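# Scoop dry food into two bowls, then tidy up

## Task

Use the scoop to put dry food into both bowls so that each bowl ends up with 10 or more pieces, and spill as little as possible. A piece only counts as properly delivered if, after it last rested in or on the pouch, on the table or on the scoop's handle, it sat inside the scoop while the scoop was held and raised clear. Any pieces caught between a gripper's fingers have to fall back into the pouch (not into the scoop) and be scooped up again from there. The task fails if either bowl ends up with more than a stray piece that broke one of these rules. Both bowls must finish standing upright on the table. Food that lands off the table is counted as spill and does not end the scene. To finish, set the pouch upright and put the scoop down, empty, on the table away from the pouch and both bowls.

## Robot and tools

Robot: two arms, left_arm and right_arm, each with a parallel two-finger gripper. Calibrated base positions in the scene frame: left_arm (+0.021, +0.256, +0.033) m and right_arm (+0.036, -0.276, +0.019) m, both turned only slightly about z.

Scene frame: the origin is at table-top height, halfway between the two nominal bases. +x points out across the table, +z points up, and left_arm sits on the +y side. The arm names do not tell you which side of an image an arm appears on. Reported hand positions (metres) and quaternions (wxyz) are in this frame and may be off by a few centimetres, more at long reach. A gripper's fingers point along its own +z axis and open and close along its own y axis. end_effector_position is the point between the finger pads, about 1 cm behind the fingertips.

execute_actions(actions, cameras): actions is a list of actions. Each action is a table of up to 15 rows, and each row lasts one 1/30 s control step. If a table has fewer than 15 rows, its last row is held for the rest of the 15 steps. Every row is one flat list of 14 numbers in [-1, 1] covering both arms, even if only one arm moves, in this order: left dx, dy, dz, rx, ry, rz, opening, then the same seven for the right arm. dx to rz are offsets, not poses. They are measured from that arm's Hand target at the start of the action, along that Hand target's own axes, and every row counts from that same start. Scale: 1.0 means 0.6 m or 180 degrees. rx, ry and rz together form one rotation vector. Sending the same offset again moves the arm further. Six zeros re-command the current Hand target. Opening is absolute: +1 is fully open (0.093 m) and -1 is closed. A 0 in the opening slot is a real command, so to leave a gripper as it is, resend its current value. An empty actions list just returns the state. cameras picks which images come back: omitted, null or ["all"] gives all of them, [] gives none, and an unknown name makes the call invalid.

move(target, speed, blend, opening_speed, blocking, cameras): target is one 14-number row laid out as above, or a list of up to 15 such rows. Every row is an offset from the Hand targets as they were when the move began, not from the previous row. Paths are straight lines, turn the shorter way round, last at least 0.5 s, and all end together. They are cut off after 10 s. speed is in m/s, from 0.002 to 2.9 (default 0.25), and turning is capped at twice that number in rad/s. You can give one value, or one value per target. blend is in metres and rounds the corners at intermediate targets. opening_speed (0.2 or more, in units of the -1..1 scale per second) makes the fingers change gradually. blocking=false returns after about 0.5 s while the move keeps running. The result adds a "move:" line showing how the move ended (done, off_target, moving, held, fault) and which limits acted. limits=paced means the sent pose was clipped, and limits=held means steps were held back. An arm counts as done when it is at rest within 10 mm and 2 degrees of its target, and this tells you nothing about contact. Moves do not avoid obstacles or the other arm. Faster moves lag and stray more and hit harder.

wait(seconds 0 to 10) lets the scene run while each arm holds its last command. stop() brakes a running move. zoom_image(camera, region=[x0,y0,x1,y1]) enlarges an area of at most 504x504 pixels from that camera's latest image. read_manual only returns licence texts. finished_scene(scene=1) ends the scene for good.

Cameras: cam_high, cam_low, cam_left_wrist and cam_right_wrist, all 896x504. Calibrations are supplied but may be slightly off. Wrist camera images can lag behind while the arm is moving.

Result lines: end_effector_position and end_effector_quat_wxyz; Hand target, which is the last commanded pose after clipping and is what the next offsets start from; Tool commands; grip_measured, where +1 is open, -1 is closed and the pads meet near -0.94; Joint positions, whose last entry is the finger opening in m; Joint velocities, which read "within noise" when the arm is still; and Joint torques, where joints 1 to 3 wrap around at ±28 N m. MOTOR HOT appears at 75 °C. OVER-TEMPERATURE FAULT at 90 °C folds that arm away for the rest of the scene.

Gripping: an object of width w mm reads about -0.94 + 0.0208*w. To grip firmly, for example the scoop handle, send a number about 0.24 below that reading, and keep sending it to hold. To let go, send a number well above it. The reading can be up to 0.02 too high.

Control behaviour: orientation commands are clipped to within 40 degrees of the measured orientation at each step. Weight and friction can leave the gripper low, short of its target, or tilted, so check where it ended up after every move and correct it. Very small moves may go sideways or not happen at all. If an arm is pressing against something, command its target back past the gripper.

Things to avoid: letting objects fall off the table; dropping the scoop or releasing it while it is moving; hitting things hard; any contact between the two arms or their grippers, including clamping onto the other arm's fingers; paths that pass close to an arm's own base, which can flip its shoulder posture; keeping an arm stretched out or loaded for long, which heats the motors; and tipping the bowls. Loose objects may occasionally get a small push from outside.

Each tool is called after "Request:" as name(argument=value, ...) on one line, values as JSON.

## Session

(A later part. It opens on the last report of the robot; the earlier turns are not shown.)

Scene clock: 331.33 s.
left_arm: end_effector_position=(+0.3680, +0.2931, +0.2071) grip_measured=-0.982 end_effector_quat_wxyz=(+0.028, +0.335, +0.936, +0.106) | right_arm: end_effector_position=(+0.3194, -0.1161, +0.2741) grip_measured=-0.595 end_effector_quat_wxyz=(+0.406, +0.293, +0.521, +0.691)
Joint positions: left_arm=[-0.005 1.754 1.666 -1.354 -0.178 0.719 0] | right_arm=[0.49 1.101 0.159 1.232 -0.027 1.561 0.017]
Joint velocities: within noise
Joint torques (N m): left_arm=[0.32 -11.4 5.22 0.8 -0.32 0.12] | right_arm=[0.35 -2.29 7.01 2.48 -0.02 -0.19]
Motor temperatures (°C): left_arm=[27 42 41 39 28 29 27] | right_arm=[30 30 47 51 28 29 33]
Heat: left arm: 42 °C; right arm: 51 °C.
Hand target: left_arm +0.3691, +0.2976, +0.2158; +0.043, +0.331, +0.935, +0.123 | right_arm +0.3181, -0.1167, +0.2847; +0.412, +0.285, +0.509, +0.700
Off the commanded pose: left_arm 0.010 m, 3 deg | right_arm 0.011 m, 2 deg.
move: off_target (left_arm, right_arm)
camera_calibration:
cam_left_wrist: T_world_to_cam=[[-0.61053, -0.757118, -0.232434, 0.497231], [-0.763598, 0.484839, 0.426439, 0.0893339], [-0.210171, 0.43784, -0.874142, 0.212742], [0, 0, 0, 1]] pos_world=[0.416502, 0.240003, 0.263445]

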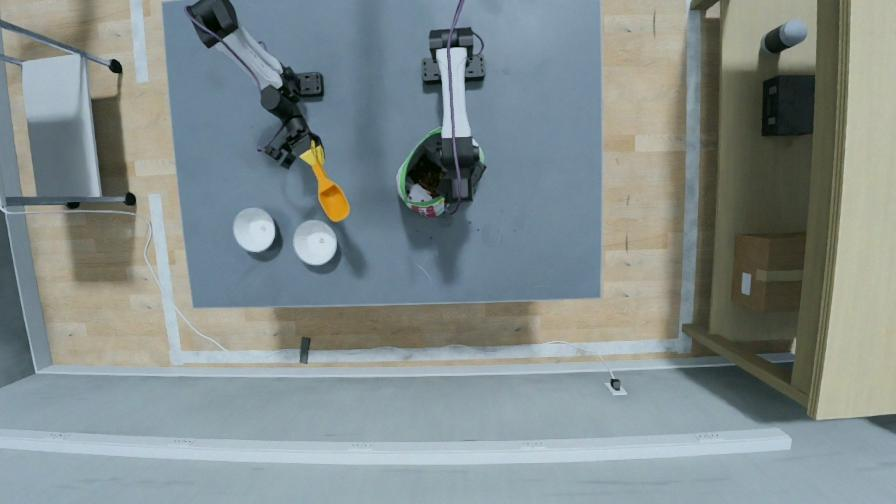

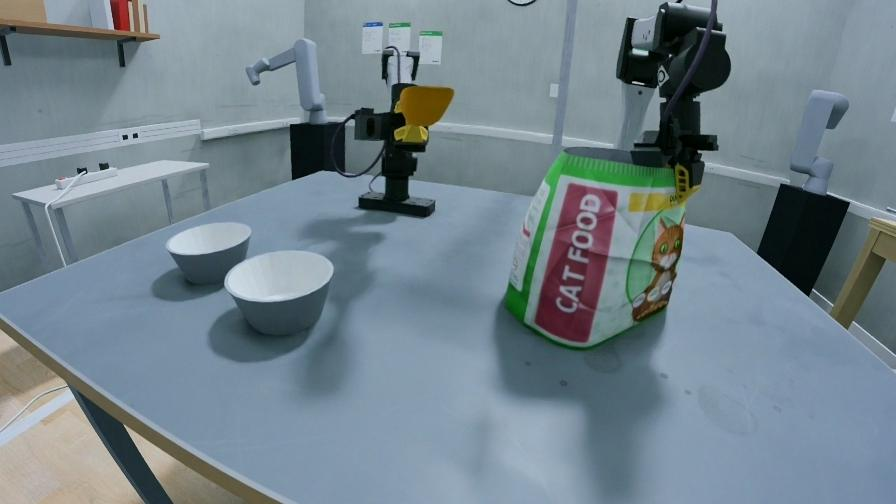

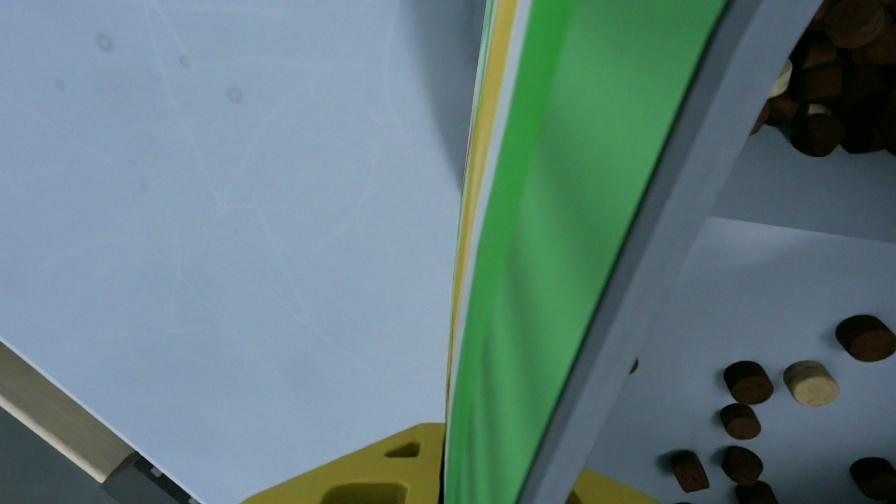

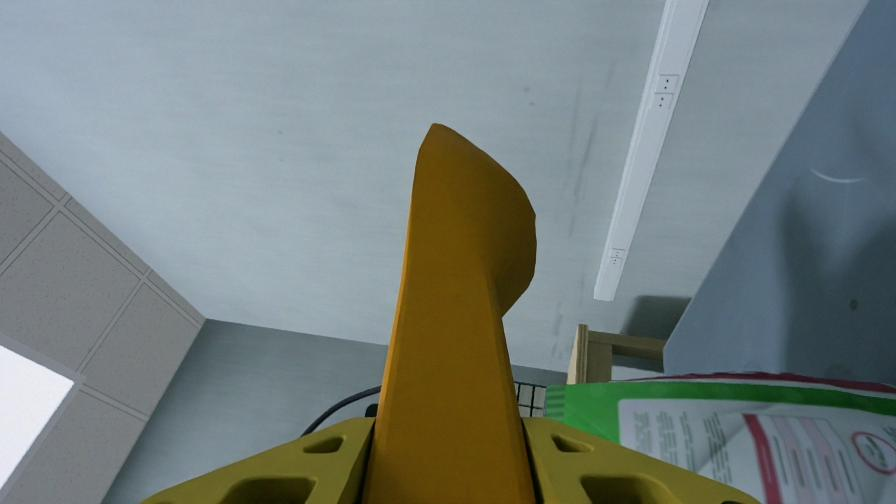

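Request:
move(target=[-0.229,0.0605,0.016,0,-0.0259,0.0966,-1,0,0,0,0,0,0,-0.935], speed=0.06)

Request:
zoom_image(camera="cam_high", region=[370, 130, 510, 270])

Scene clock: 345.07 s.
left_arm: end_effector_position=(+0.4970, +0.2481, +0.2102) grip_measured=-0.982 end_effector_quat_wxyz=(+0.059, +0.471, +0.874, +0.109) | right_arm: end_effector_position=(+0.3194, -0.1161, +0.2741) grip_measured=-0.595 end_effector_quat_wxyz=(+0.406, +0.293, +0.521, +0.691)
Joint positions: left_arm=[-0.095 2.317 2.507 -1.562 -0.149 0.934 0] | right_arm=[0.49 1.101 0.159 1.232 -0.027 1.561 0.017]
Joint velocities: within noise
Joint torques (N m): left_arm=[-1.54 -12.72 8.02 0.68 -0.2 -0.02] | right_arm=[0.34 -2.28 7.02 2.49 -0.03 -0.19]
Motor temperatures (°C): left_arm=[27 43 42 39 28 29 28] | right_arm=[30 30 47 51 28 29 33]
Heat: left arm: 43 °C; right arm: 51 °C.
Hand target: left_arm +0.4997, +0.2404, +0.2157; +0.062, +0.473, +0.872, +0.114 | right_arm +0.3181, -0.1167, +0.2847; +0.412, +0.285, +0.509, +0.700
Off the commanded pose: left_arm 0.010 m, 1 deg | right_arm 0.011 m, 2 deg.
joint sent to its limit (left arm) — joint 4 (wrist pitch), lower limit. The joint targets still meet the commanded pose.
move: off_target (right_arm)
camera_calibration:
cam_left_wrist: T_world_to_cam=[[-0.800354, -0.540183, -0.26007, 0.589046], [-0.598253, 0.691318, 0.405182, 0.0794617], [-0.0390814, 0.479876, -0.876465, 0.167249], [0, 0, 0, 1]] pos_world=[0.52552, 0.183001, 0.267585]

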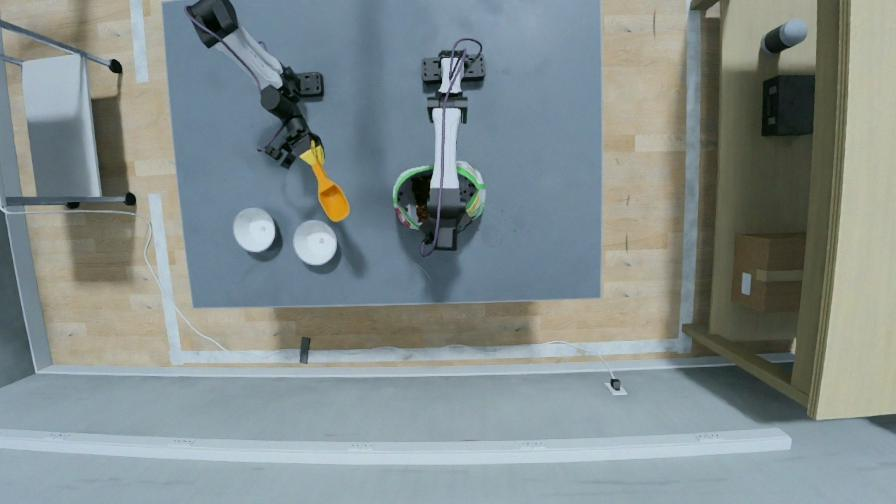

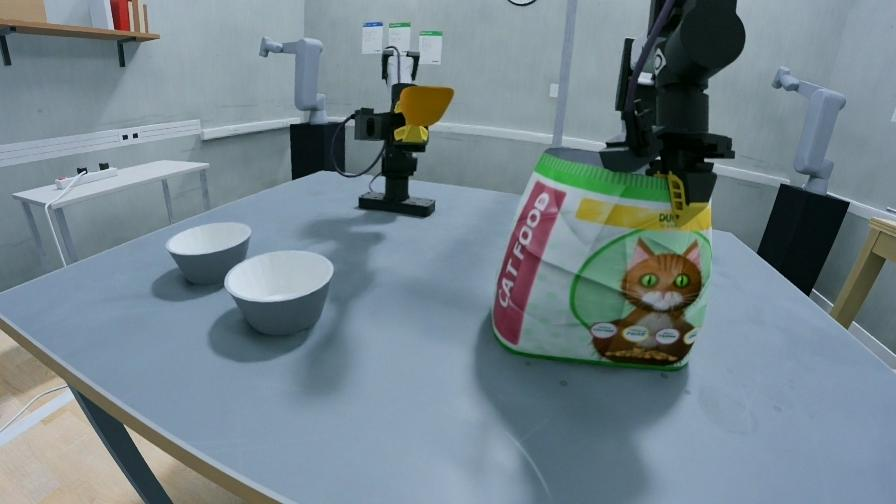

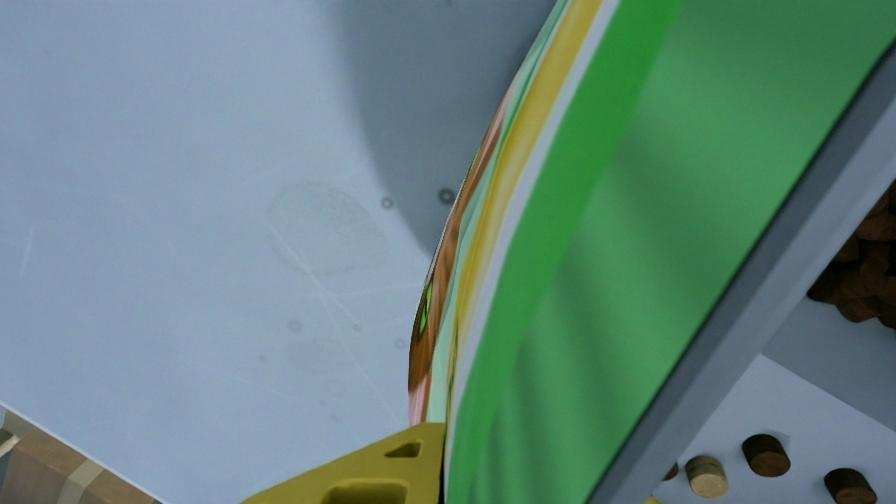

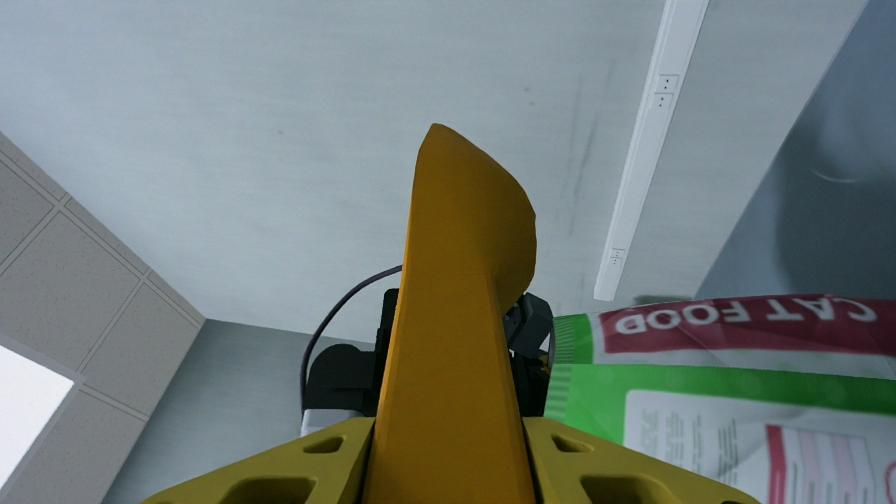

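Scaled by 3.600 from the camera's 896x504 image, which has a finer 1280x720 frame.

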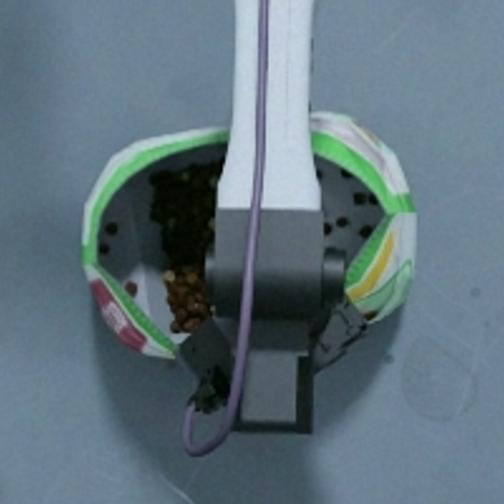

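Request:
move(target=[-0.144,-0.052,-0.014,0,0.0143,-0.0538,-1,0,0,-0.15,0,0,0,-0.935], speed=0.06)

Request:
zoom_image(camera="cam_high", region=[350, 130, 490, 270])

Scene clock: 370.33 s.
left_arm: end_effector_position=(+0.5136, +0.1614, +0.2089) grip_measured=-0.982 end_effector_quat_wxyz=(+0.102, +0.406, +0.899, +0.132) | right_arm: end_effector_position=(+0.2451, -0.1599, +0.2586) grip_measured=-0.595 end_effector_quat_wxyz=(+0.404, +0.303, +0.532, +0.679)
Joint positions: left_arm=[-0.291 2.437 2.701 -1.586 -0.228 0.612 0] | right_arm=[0.472 0.071 0.019 0.304 -0.035 1.561 0.017]
Joint velocities: within noise
Joint torques (N m): left_arm=[-1.5 -13.41 7.97 1.02 -0.18 -0.16] | right_arm=[-0.38 0.91 6.28 2.4 -0.17 -0.14]
Motor temperatures (°C): left_arm=[27 45 44 38 28 29 28] | right_arm=[30 30 47 52 28 29 33]
Heat: left arm: 45 °C; right arm: 52 °C.
Hand target: left_arm +0.5196, +0.1503, +0.2159; +0.052, +0.395, +0.910, +0.119 | right_arm +0.2444, -0.1596, +0.2560; +0.412, +0.285, +0.509, +0.700
Off the commanded pose: left_arm 0.014 m, 6 deg | right_arm 0.003 m, 4 deg.
joint read past its limit (left arm) — joint 4 (wrist pitch), lower limit.
joint sent to its limit (left arm) — joint 4 (wrist pitch), lower limit. The joint targets are off in orientation, not in position.
joint sent to its limit (right arm) — joint 3 (elbow), lower limit, where the elbow is as bent as it goes. The joint targets are off in orientation, not in position.
move: off_target (left_arm, right_arm)
camera_calibration:
cam_left_wrist: T_world_to_cam=[[-0.690956, -0.640919, -0.33437, 0.530717], [-0.722881, 0.609461, 0.325578, 0.243615], [-0.00488383, 0.46667, -0.884418, 0.194628], [0, 0, 0, 1]] pos_world=[0.543757, 0.100846, 0.270273]
cam_right_wrist: T_world_to_cam=[[0.162428, 0.132548, -0.977777, 0.234954], [-0.820332, 0.568819, -0.0591634, 0.345542], [0.548337, 0.811711, 0.201126, 0.0211677], [0, 0, 0, 1]] pos_world=[0.233689, -0.244876, 0.245919]

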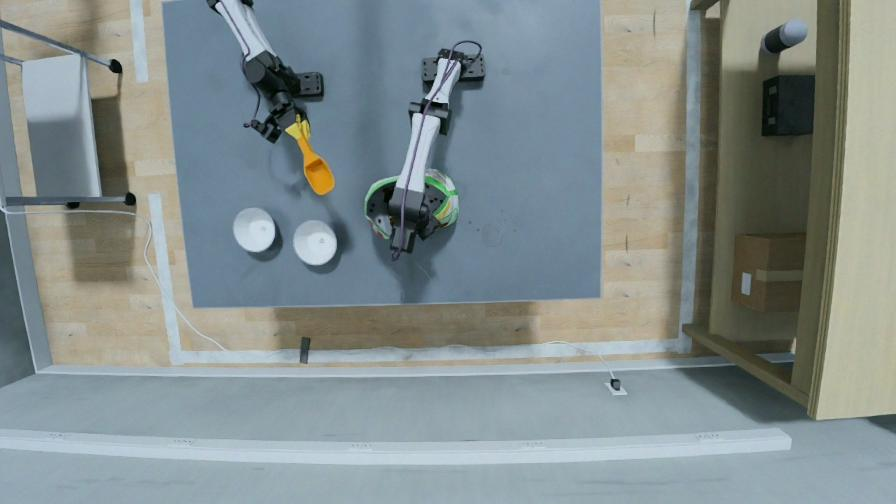

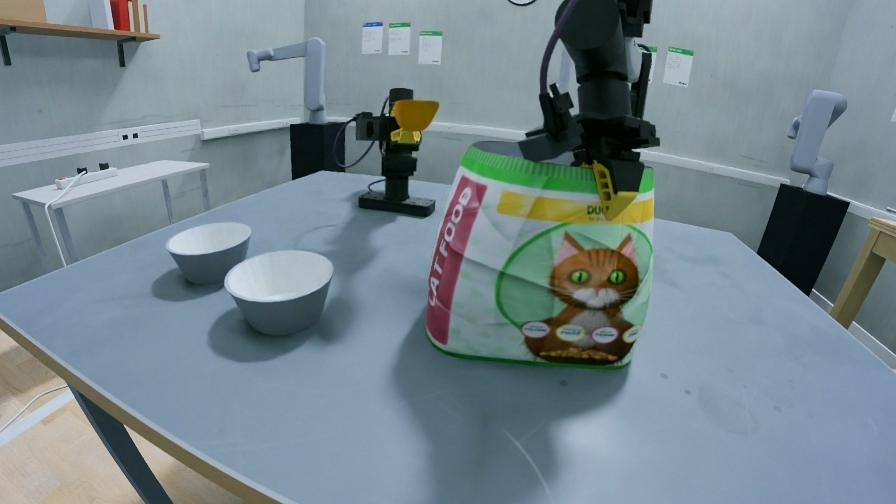

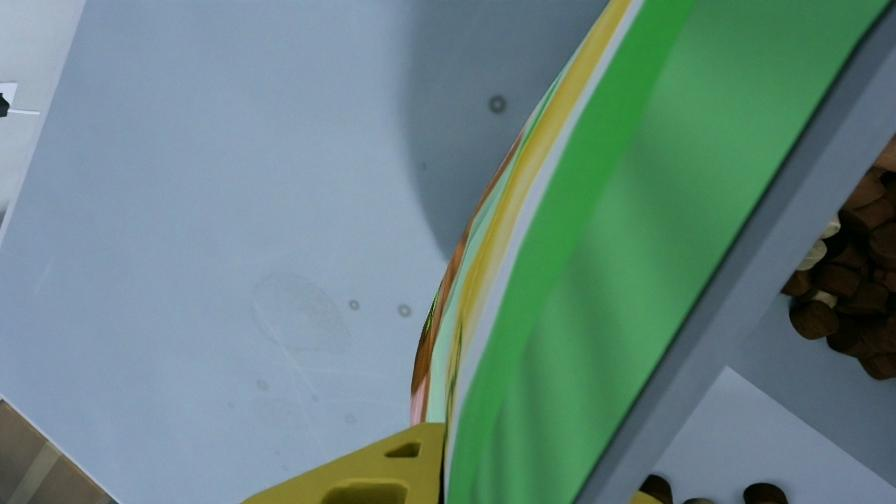

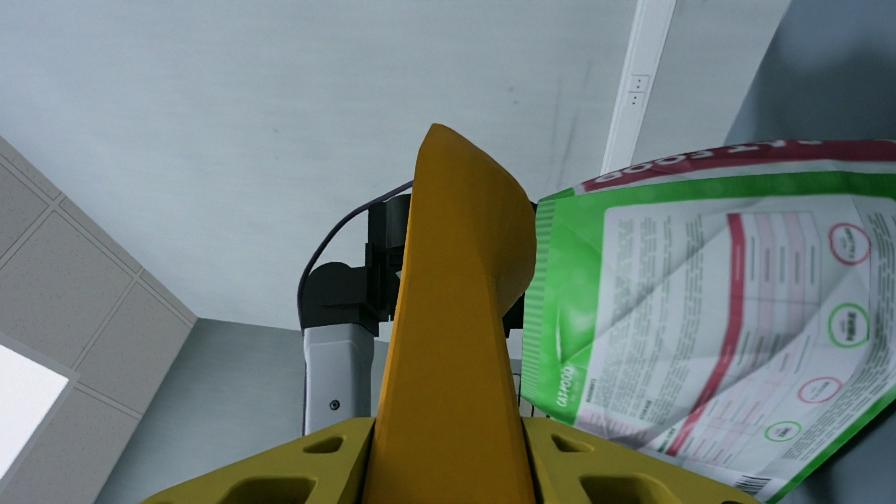

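Scaled by 3.600 from the camera's 896x504 image, which has a finer 1280x720 frame.

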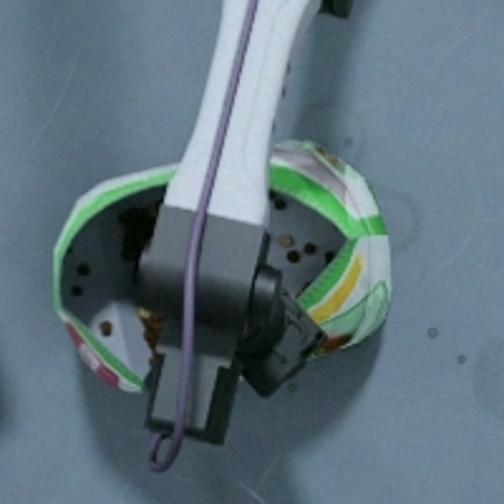

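Request:
move(target=[0,0,0,0,0,0,0.2,0,0,0,0,0,0,-0.935], opening_speed=0.8, cameras=[])

Request:
move(target=[0,0.043,-0.16,0,0,0,0.2,0,0,0,0,0,0,-0.935], speed=0.12)

Scene clock: 376.23 s.
left_arm: end_effector_position=(+0.5158, +0.1549, +0.2122) grip_measured=+0.198 end_effector_quat_wxyz=(+0.113, +0.401, +0.899, +0.133) | right_arm: end_effector_position=(+0.2452, -0.1599, +0.2582) grip_measured=-0.595 end_effector_quat_wxyz=(+0.404, +0.304, +0.533, +0.679)
Joint positions: left_arm=[-0.303 2.437 2.71 -1.575 -0.23 0.593 0.055] | right_arm=[0.472 0.071 0.019 0.302 -0.035 1.561 0.017]
Joint velocities: within noise
Joint torques (N m): left_arm=[-0.5 -13.35 7.32 0.97 -0.15 0.01] | right_arm=[-0.4 0.84 6.26 2.39 -0.17 -0.14]
Motor temperatures (°C): left_arm=[27 47 44 38 28 29 28] | right_arm=[30 30 47 53 28 29 33]
Heat: left arm: 47 °C; right arm: 53 °C.
Hand target: left_arm +0.5197, +0.1504, +0.2160; +0.052, +0.395, +0.910, +0.119 | right_arm +0.2444, -0.1596, +0.2560; +0.412, +0.285, +0.509, +0.700
Off the commanded pose: left_arm 0.007 m, 7 deg | right_arm 0.002 m, 4 deg.
joint read past its limit (left arm) — joint 4 (wrist pitch), lower limit.
joint sent to its limit (left arm) — joint 4 (wrist pitch), lower limit. The joint targets are off in orientation, not in position.
joint sent to its limit (right arm) — joint 3 (elbow), lower limit, where the elbow is as bent as it goes. The joint targets are off in orientation, not in position.
move: off_target (left_arm, right_arm)
No camera images: "cameras" was empty.

Scene clock: 377.60 s.
left_arm: end_effector_position=(+0.5200, +0.1512, +0.2921) grip_measured=+0.198 end_effector_quat_wxyz=(+0.221, +0.400, +0.876, +0.153) | right_arm: end_effector_position=(+0.2452, -0.1599, +0.2582) grip_measured=-0.595 end_effector_quat_wxyz=(+0.404, +0.304, +0.533, +0.679)
Joint positions: left_arm=[-0.309 2.36 2.849 -1.563 -0.233 0.634 0.055] | right_arm=[0.472 0.071 0.019 0.302 -0.035 1.561 0.017]
Joint velocities: within noise
Joint torques (N m): left_arm=[-0.43 -15.83 6.57 1.5 -0.3 0.15] | right_arm=[-0.36 0.87 6.26 2.4 -0.17 -0.14]
Motor temperatures (°C): left_arm=[27 48 44 38 28 29 28] | right_arm=[30 30 47 53 28 29 33]
Heat: left arm: 48 °C; right arm: 53 °C.
Hand target: left_arm +0.5198, +0.1505, +0.3152; +0.052, +0.395, +0.910, +0.119 | right_arm +0.2444, -0.1596, +0.2560; +0.412, +0.285, +0.509, +0.700
Off the commanded pose: left_arm 0.023 m, 20 deg | right_arm 0.002 m, 4 deg.
elbow stopped short (left arm): the move would have taken joint 3 (elbow) straighter than the controller allows.
joint sent to its limit (right arm) — joint 3 (elbow), lower limit, where the elbow is as bent as it goes. The joint targets are off in orientation, not in position.
move: off_target (left_arm, right_arm)
camera_calibration:
cam_left_wrist: T_world_to_cam=[[-0.619402, -0.6389, -0.456231, 0.554452], [-0.752883, 0.648111, 0.114545, 0.298786], [0.222506, 0.414438, -0.882458, 0.162045], [0, 0, 0, 1]] pos_world=[0.532324, 0.0934357, 0.361732]
cam_right_wrist: T_world_to_cam=[[0.161084, 0.131877, -0.97809, 0.234866], [-0.820427, 0.568757, -0.0584326, 0.345433], [0.54859, 0.811864, 0.199813, 0.0214745], [0, 0, 0, 1]] pos_world=[0.233789, -0.244875, 0.245614]

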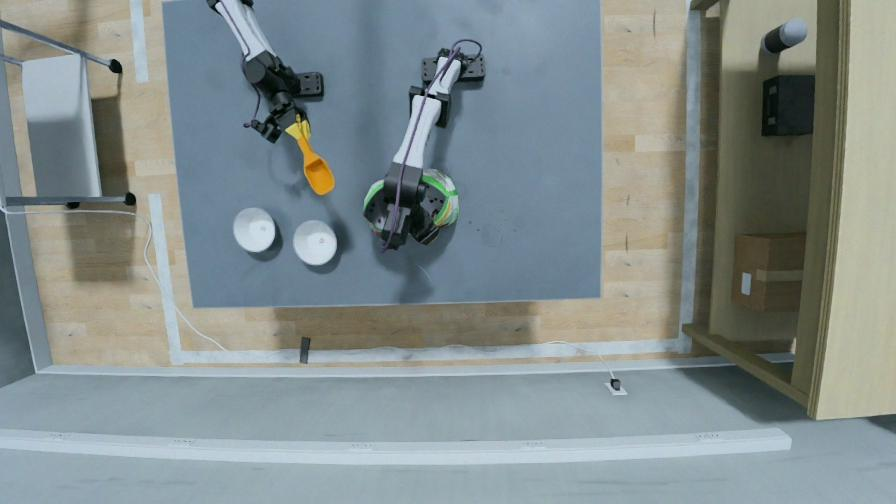

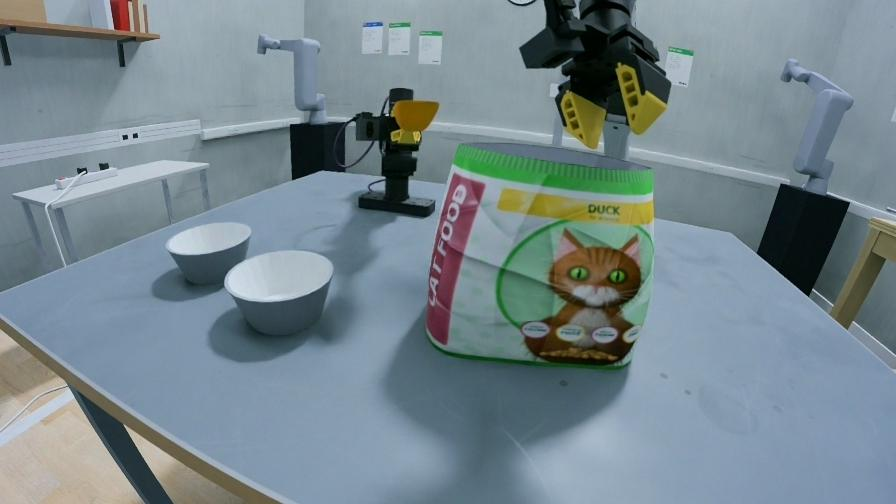

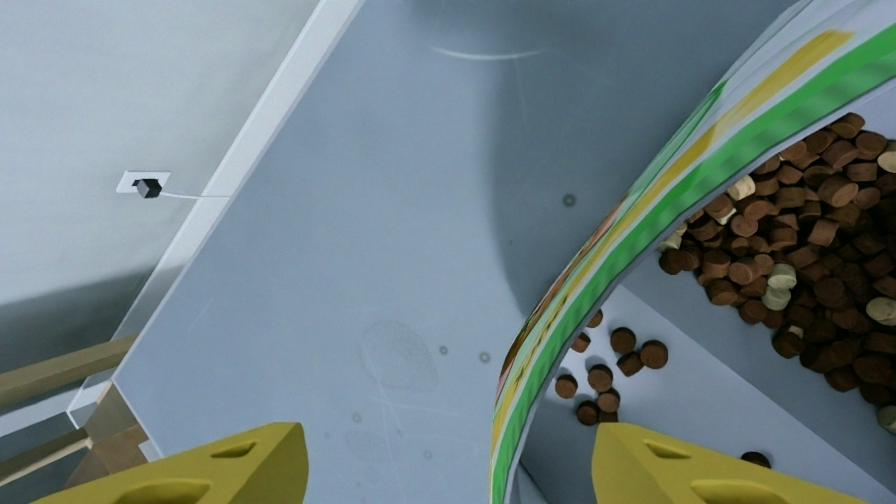

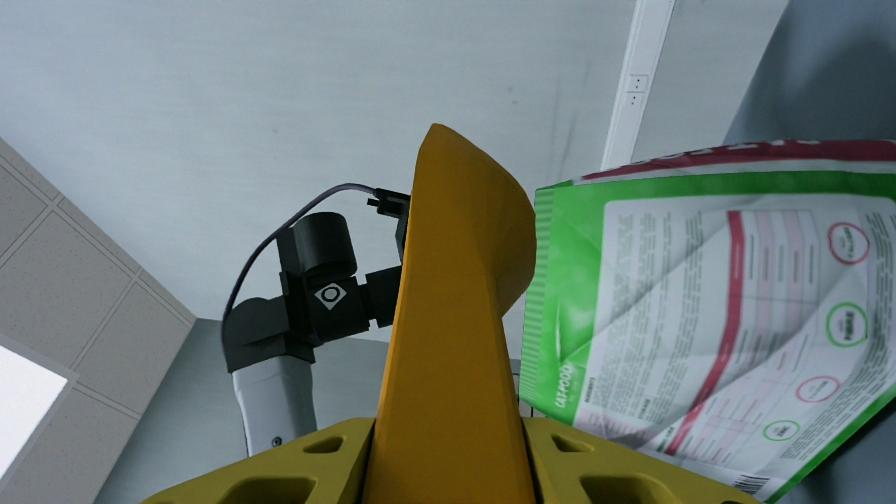

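Request:
move(target=[0.249,-0.0155,0.0043,0.0308,-0.0319,-0.338,1,0,0,0,0,0,0,-0.935], speed=0.2)

Request:
zoom_image(camera="cam_high", region=[350, 130, 490, 270])

Scene clock: 406.80 s.
left_arm: end_effector_position=(+0.4185, +0.2548, +0.3010) grip_measured=+1.000 end_effector_quat_wxyz=(+0.166, -0.105, +0.980, +0.019) | right_arm: end_effector_position=(+0.2452, -0.1599, +0.2582) grip_measured=-0.595 end_effector_quat_wxyz=(+0.404, +0.304, +0.533, +0.679)
Joint positions: left_arm=[-0.064 1.905 2.223 -1.564 -0.084 -0.239 0.093] | right_arm=[0.472 0.071 0.019 0.302 -0.035 1.561 0.017]
Joint velocities: within noise
Joint torques (N m): left_arm=[0.31 -12.45 4.77 0.99 0.03 0.04] | right_arm=[-0.39 0.87 6.24 2.39 -0.17 -0.14]
Motor temperatures (°C): left_arm=[27 54 44 40 28 29 28] | right_arm=[30 29 46 55 28 29 33]
Heat: left arm: 54 °C; right arm: 55 °C.
Hand target: left_arm +0.4118, +0.2540, +0.3104; +0.130, -0.113, +0.985, +0.015 | right_arm +0.2444, -0.1596, +0.2560; +0.412, +0.285, +0.509, +0.700
Off the commanded pose: left_arm 0.012 m, 4 deg | right_arm 0.002 m, 4 deg.
joint sent to its limit (left arm) — joint 4 (wrist pitch), lower limit. The joint targets are off in orientation, not in position.
joint sent to its limit (right arm) — joint 3 (elbow), lower limit, where the elbow is as bent as it goes. The joint targets are off in orientation, not in position.
move: off_target (left_arm, right_arm)
camera_calibration:
cam_left_wrist: T_world_to_cam=[[0.22773, -0.973638, -0.0129916, 0.159306], [-0.968528, -0.227871, 0.100145, 0.47209], [-0.100465, -0.0102233, -0.994888, 0.426863], [0, 0, 0, 1]] pos_world=[0.463838, 0.267046, 0.379473]
cam_right_wrist: T_world_to_cam=[[0.161084, 0.131877, -0.97809, 0.234866], [-0.820427, 0.568757, -0.0584326, 0.345433], [0.54859, 0.811864, 0.199813, 0.0214745], [0, 0, 0, 1]] pos_world=[0.233789, -0.244875, 0.245614]

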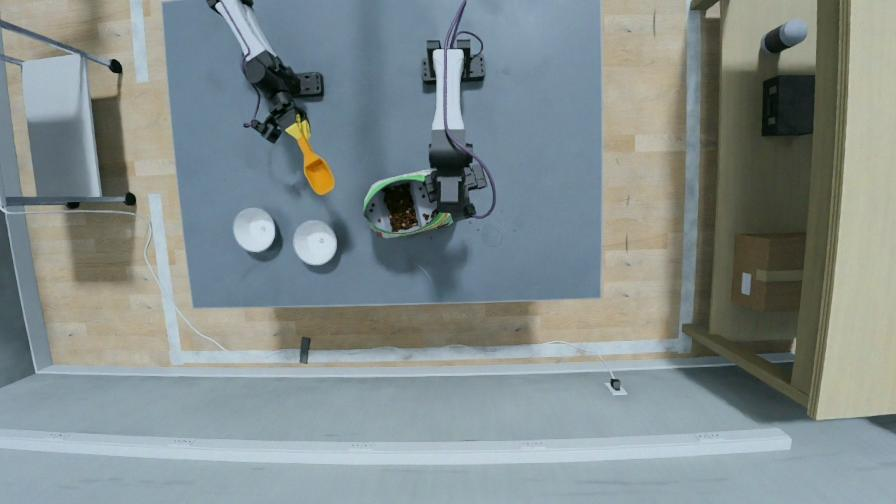

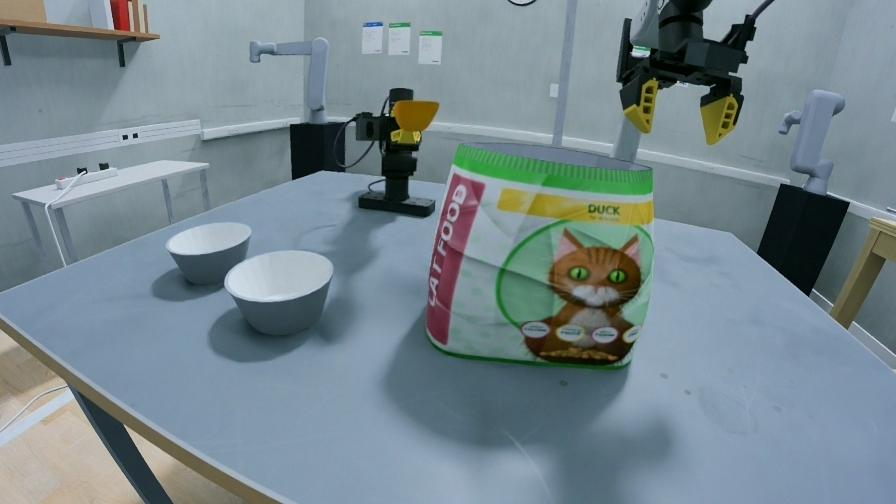

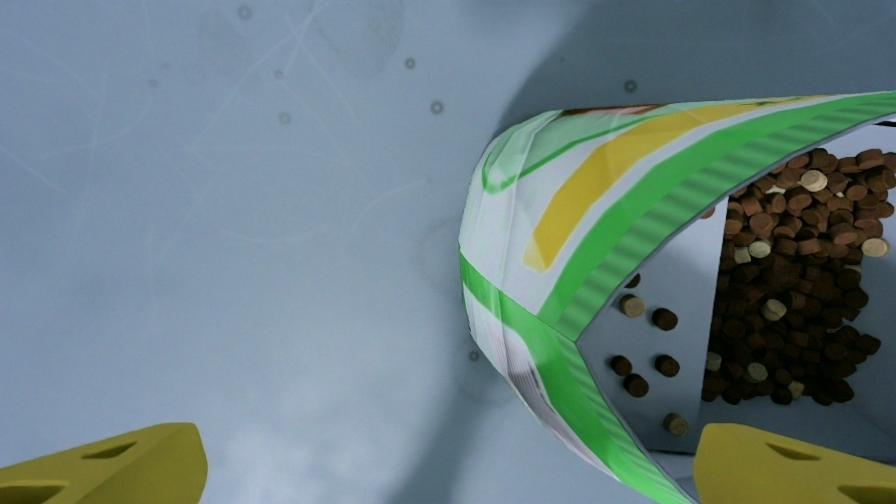

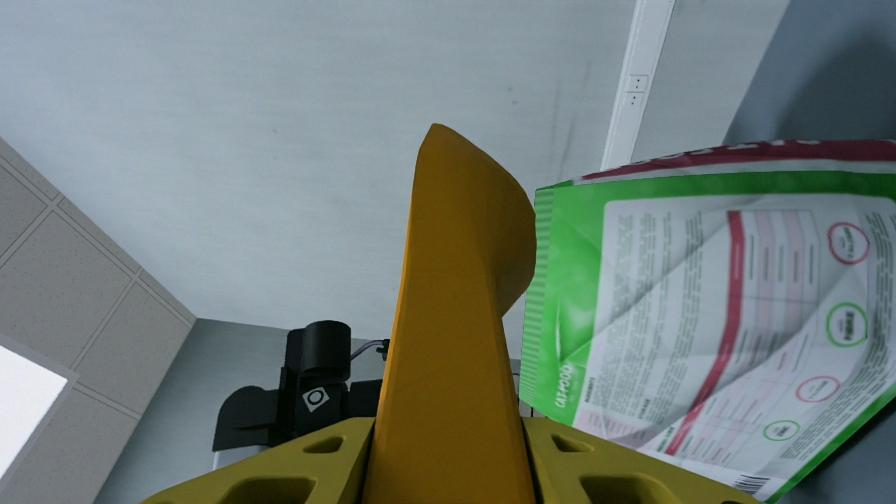

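Scaled by 3.600 from the camera's 896x504 image, which has a finer 1280x720 frame.

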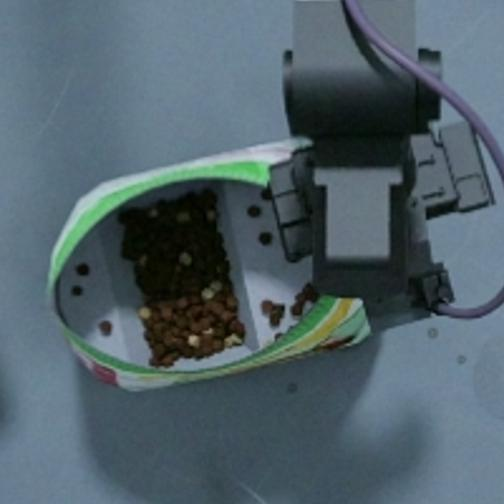

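Request:
move(target=[-0.054,-0.0945,0.0317,0.0118,0.0264,0.2647,1,0,0,0,0,0,0,-0.935], speed=0.2, cameras=["cam_left_wrist","cam_low"])

Scene clock: 439.77 s.
left_arm: end_effector_position=(+0.4575, +0.2095, +0.2977) grip_measured=+1.000 end_effector_quat_wxyz=(+0.176, +0.289, +0.939, +0.064) | right_arm: end_effector_position=(+0.2452, -0.1599, +0.2582) grip_measured=-0.595 end_effector_quat_wxyz=(+0.404, +0.304, +0.533, +0.679)
Joint positions: left_arm=[-0.157 2.06 2.424 -1.564 -0.066 0.479 0.093] | right_arm=[0.472 0.071 0.019 0.302 -0.035 1.561 0.017]
Joint velocities: within noise
Joint torques (N m): left_arm=[-0.38 -10.19 7.27 1.08 -0.05 0.17] | right_arm=[-0.39 0.84 6.28 2.4 -0.17 -0.15]
Motor temperatures (°C): left_arm=[27 53 42 38 28 29 28] | right_arm=[30 29 46 56 28 29 33]
Heat: left arm: 53 °C; right arm: 56 °C.
Hand target: left_arm +0.4598, +0.2069, +0.3004; +0.075, +0.297, +0.951, +0.044 | right_arm +0.2444, -0.1596, +0.2560; +0.412, +0.285, +0.509, +0.700
Off the commanded pose: left_arm 0.004 m, 12 deg | right_arm 0.002 m, 4 deg.
joint sent to its limit (left arm) — joint 4 (wrist pitch), lower limit. The joint targets are off in orientation, not in position.
joint sent to its limit (right arm) — joint 3 (elbow), lower limit, where the elbow is as bent as it goes. The joint targets are off in orientation, not in position.
move: off_target (left_arm, right_arm)
camera_calibration:
cam_left_wrist: T_world_to_cam=[[-0.50651, -0.830341, -0.232337, 0.477341], [-0.862156, 0.491343, 0.123564, 0.293511], [0.0115566, 0.262897, -0.964755, 0.309566], [0, 0, 0, 1]] pos_world=[0.491253, 0.170758, 0.373292]
Images, in order (width x height): cam_low 896x504, cam_left_wrist 896x504.

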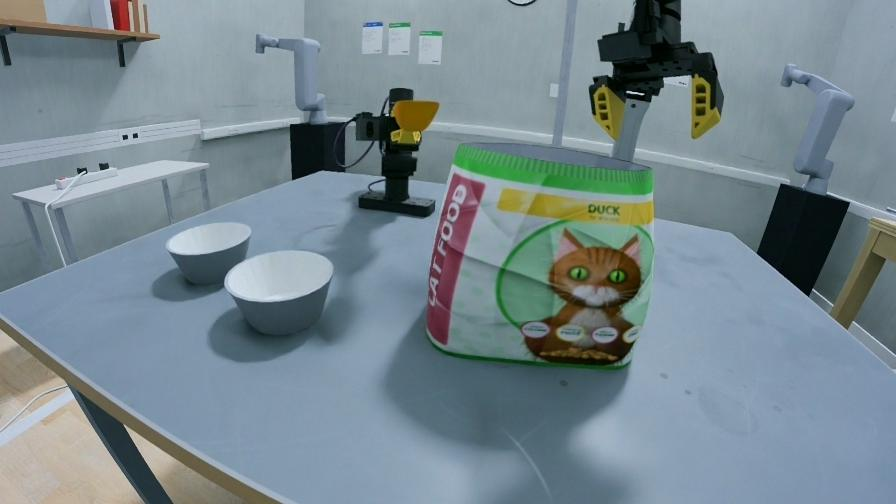

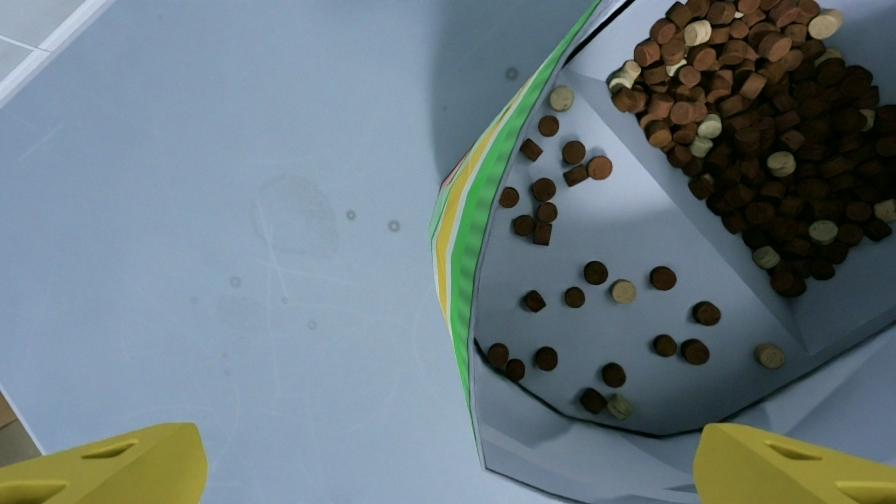

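Request:
move(target=[0.0138,-0.0027,0.154,0,0,0,1,0,0,0,0,0,0,-0.935], speed=0.12, cameras=["cam_left_wrist","cam_low","cam_high"])

Scene clock: 448.57 s.
left_arm: end_effector_position=(+0.4651, +0.2131, +0.2108) grip_measured=+1.000 end_effector_quat_wxyz=(+0.073, +0.295, +0.952, +0.047) | right_arm: end_effector_position=(+0.2452, -0.1599, +0.2582) grip_measured=-0.595 end_effector_quat_wxyz=(+0.404, +0.304, +0.533, +0.679)
Joint positions: left_arm=[-0.147 2.178 2.286 -1.518 -0.066 0.485 0.093] | right_arm=[0.472 0.071 0.019 0.302 -0.035 1.561 0.017]
Joint velocities: within noise
Joint torques (N m): left_arm=[0.44 -11.92 5.31 0.81 0.02 0.19] | right_arm=[-0.35 0.85 6.24 2.4 -0.18 -0.14]
Motor temperatures (°C): left_arm=[27 52 42 38 28 29 28] | right_arm=[30 29 46 56 28 29 33]
Heat: left arm: 52 °C; right arm: 56 °C.
Hand target: left_arm +0.4678, +0.2140, +0.2082; +0.075, +0.297, +0.951, +0.044 | right_arm +0.2444, -0.1596, +0.2560; +0.412, +0.285, +0.509, +0.700
Off the commanded pose: left_arm 0.004 m, 0 deg | right_arm 0.002 m, 4 deg.
joint sent to its limit (right arm) — joint 3 (elbow), lower limit, where the elbow is as bent as it goes. The joint targets are off in orientation, not in position.
move: off_target (right_arm)
camera_calibration:
cam_left_wrist: T_world_to_cam=[[-0.543119, -0.82689, -0.145861, 0.462137], [-0.818145, 0.48209, 0.313412, 0.25044], [-0.188839, 0.289556, -0.938348, 0.30664], [0, 0, 0, 1]] pos_world=[0.513797, 0.172612, 0.276652]
Images, in order (width x height): cam_high 896x504, cam_low 896x504, cam_left_wrist 896x504.

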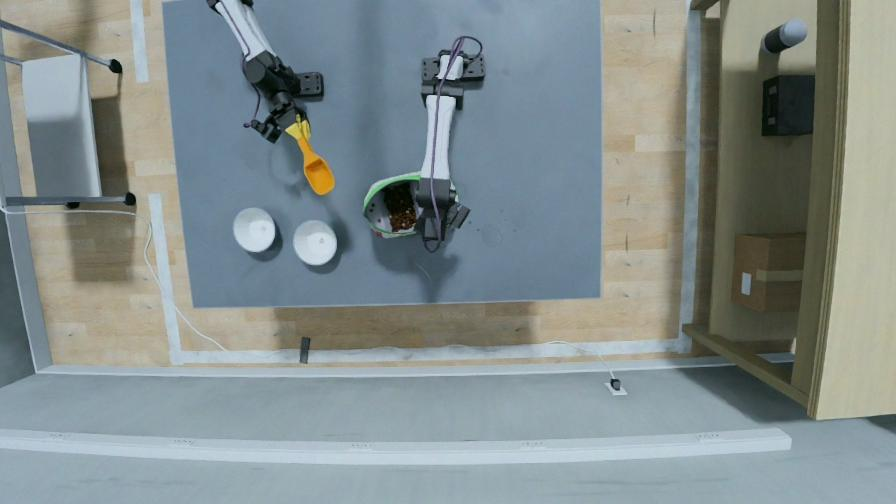

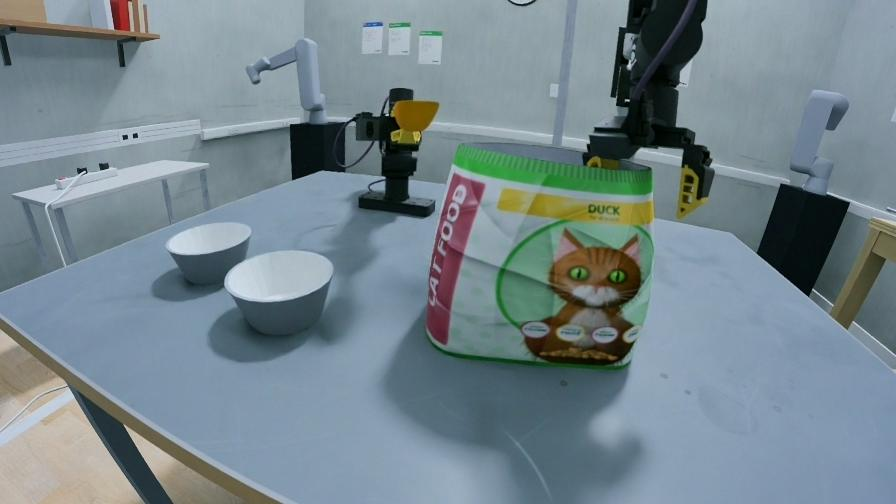

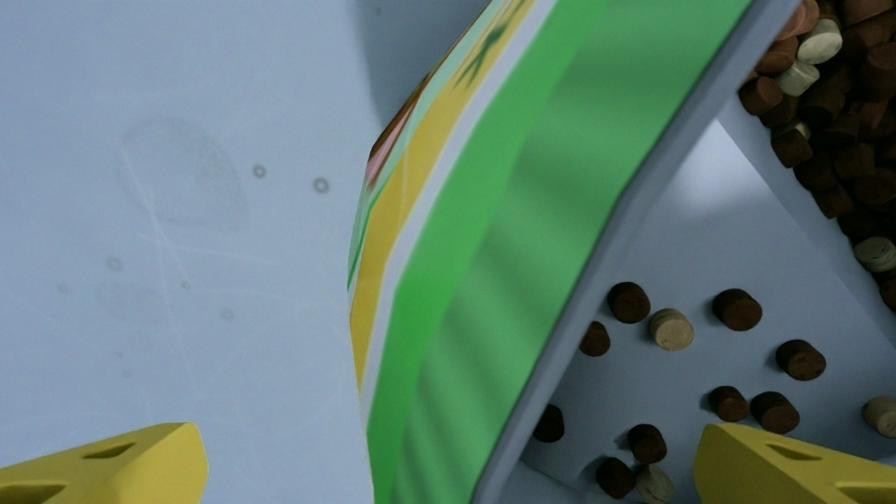

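Request:
move(target=[0,0,0,0,0,0,-1,0,0,0,0,0,0,-0.935], opening_speed=0.8, cameras=["cam_left_wrist","cam_low"])

Scene clock: 454.97 s.
left_arm: end_effector_position=(+0.4669, +0.2141, +0.2109) grip_measured=-0.982 end_effector_quat_wxyz=(+0.076, +0.294, +0.952, +0.047) | right_arm: end_effector_position=(+0.2452, -0.1599, +0.2582) grip_measured=-0.595 end_effector_quat_wxyz=(+0.404, +0.304, +0.533, +0.679)
Joint positions: left_arm=[-0.144 2.179 2.286 -1.511 -0.066 0.486 0] | right_arm=[0.472 0.071 0.019 0.302 -0.035 1.561 0.017]
Joint velocities: within noise
Joint torques (N m): left_arm=[0.24 -12.04 5.29 0.75 0.02 0.18] | right_arm=[-0.38 0.84 6.27 2.39 -0.17 -0.14]
Motor temperatures (°C): left_arm=[27 52 42 38 28 29 28] | right_arm=[30 29 46 56 28 29 33]
Heat: left arm: 52 °C; right arm: 56 °C.
Hand target: left_arm +0.4678, +0.2141, +0.2083; +0.075, +0.296, +0.951, +0.044 | right_arm +0.2444, -0.1596, +0.2560; +0.412, +0.285, +0.509, +0.700
Off the commanded pose: left_arm 0.003 m, 0 deg | right_arm 0.002 m, 4 deg.
joint sent to its limit (right arm) — joint 3 (elbow), lower limit, where the elbow is as bent as it goes. The joint targets are off in orientation, not in position.
move: off_target (right_arm)
camera_calibration:
cam_left_wrist: T_world_to_cam=[[-0.540561, -0.828003, -0.149015, 0.463663], [-0.821166, 0.480755, 0.307508, 0.254422], [-0.182978, 0.288592, -0.939805, 0.30453], [0, 0, 0, 1]] pos_world=[0.515283, 0.173714, 0.277055]
Images, in order (width x height): cam_low 896x504, cam_left_wrist 896x504.

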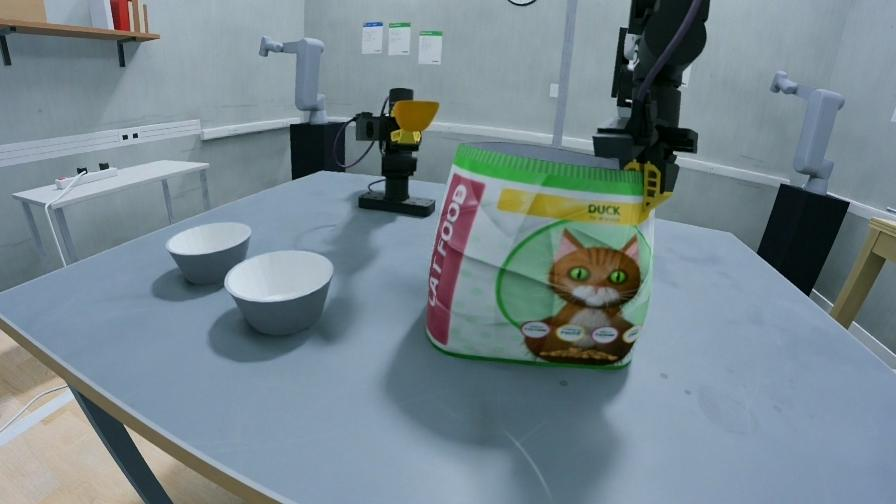

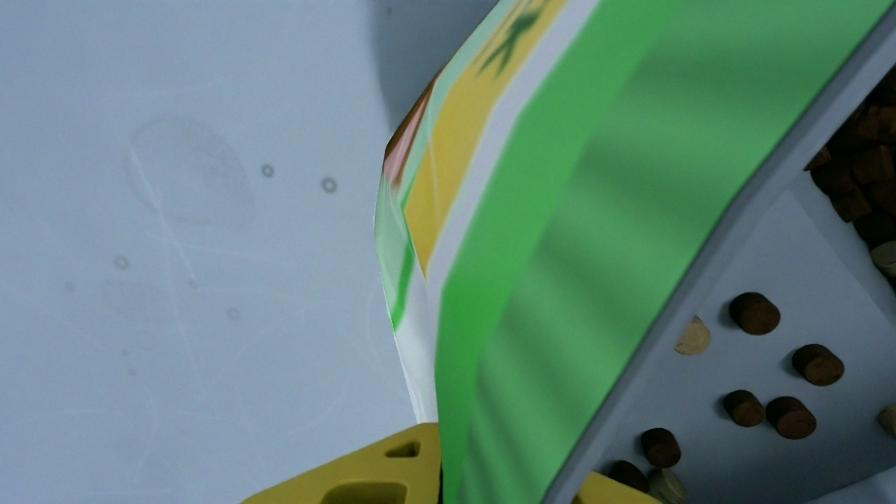

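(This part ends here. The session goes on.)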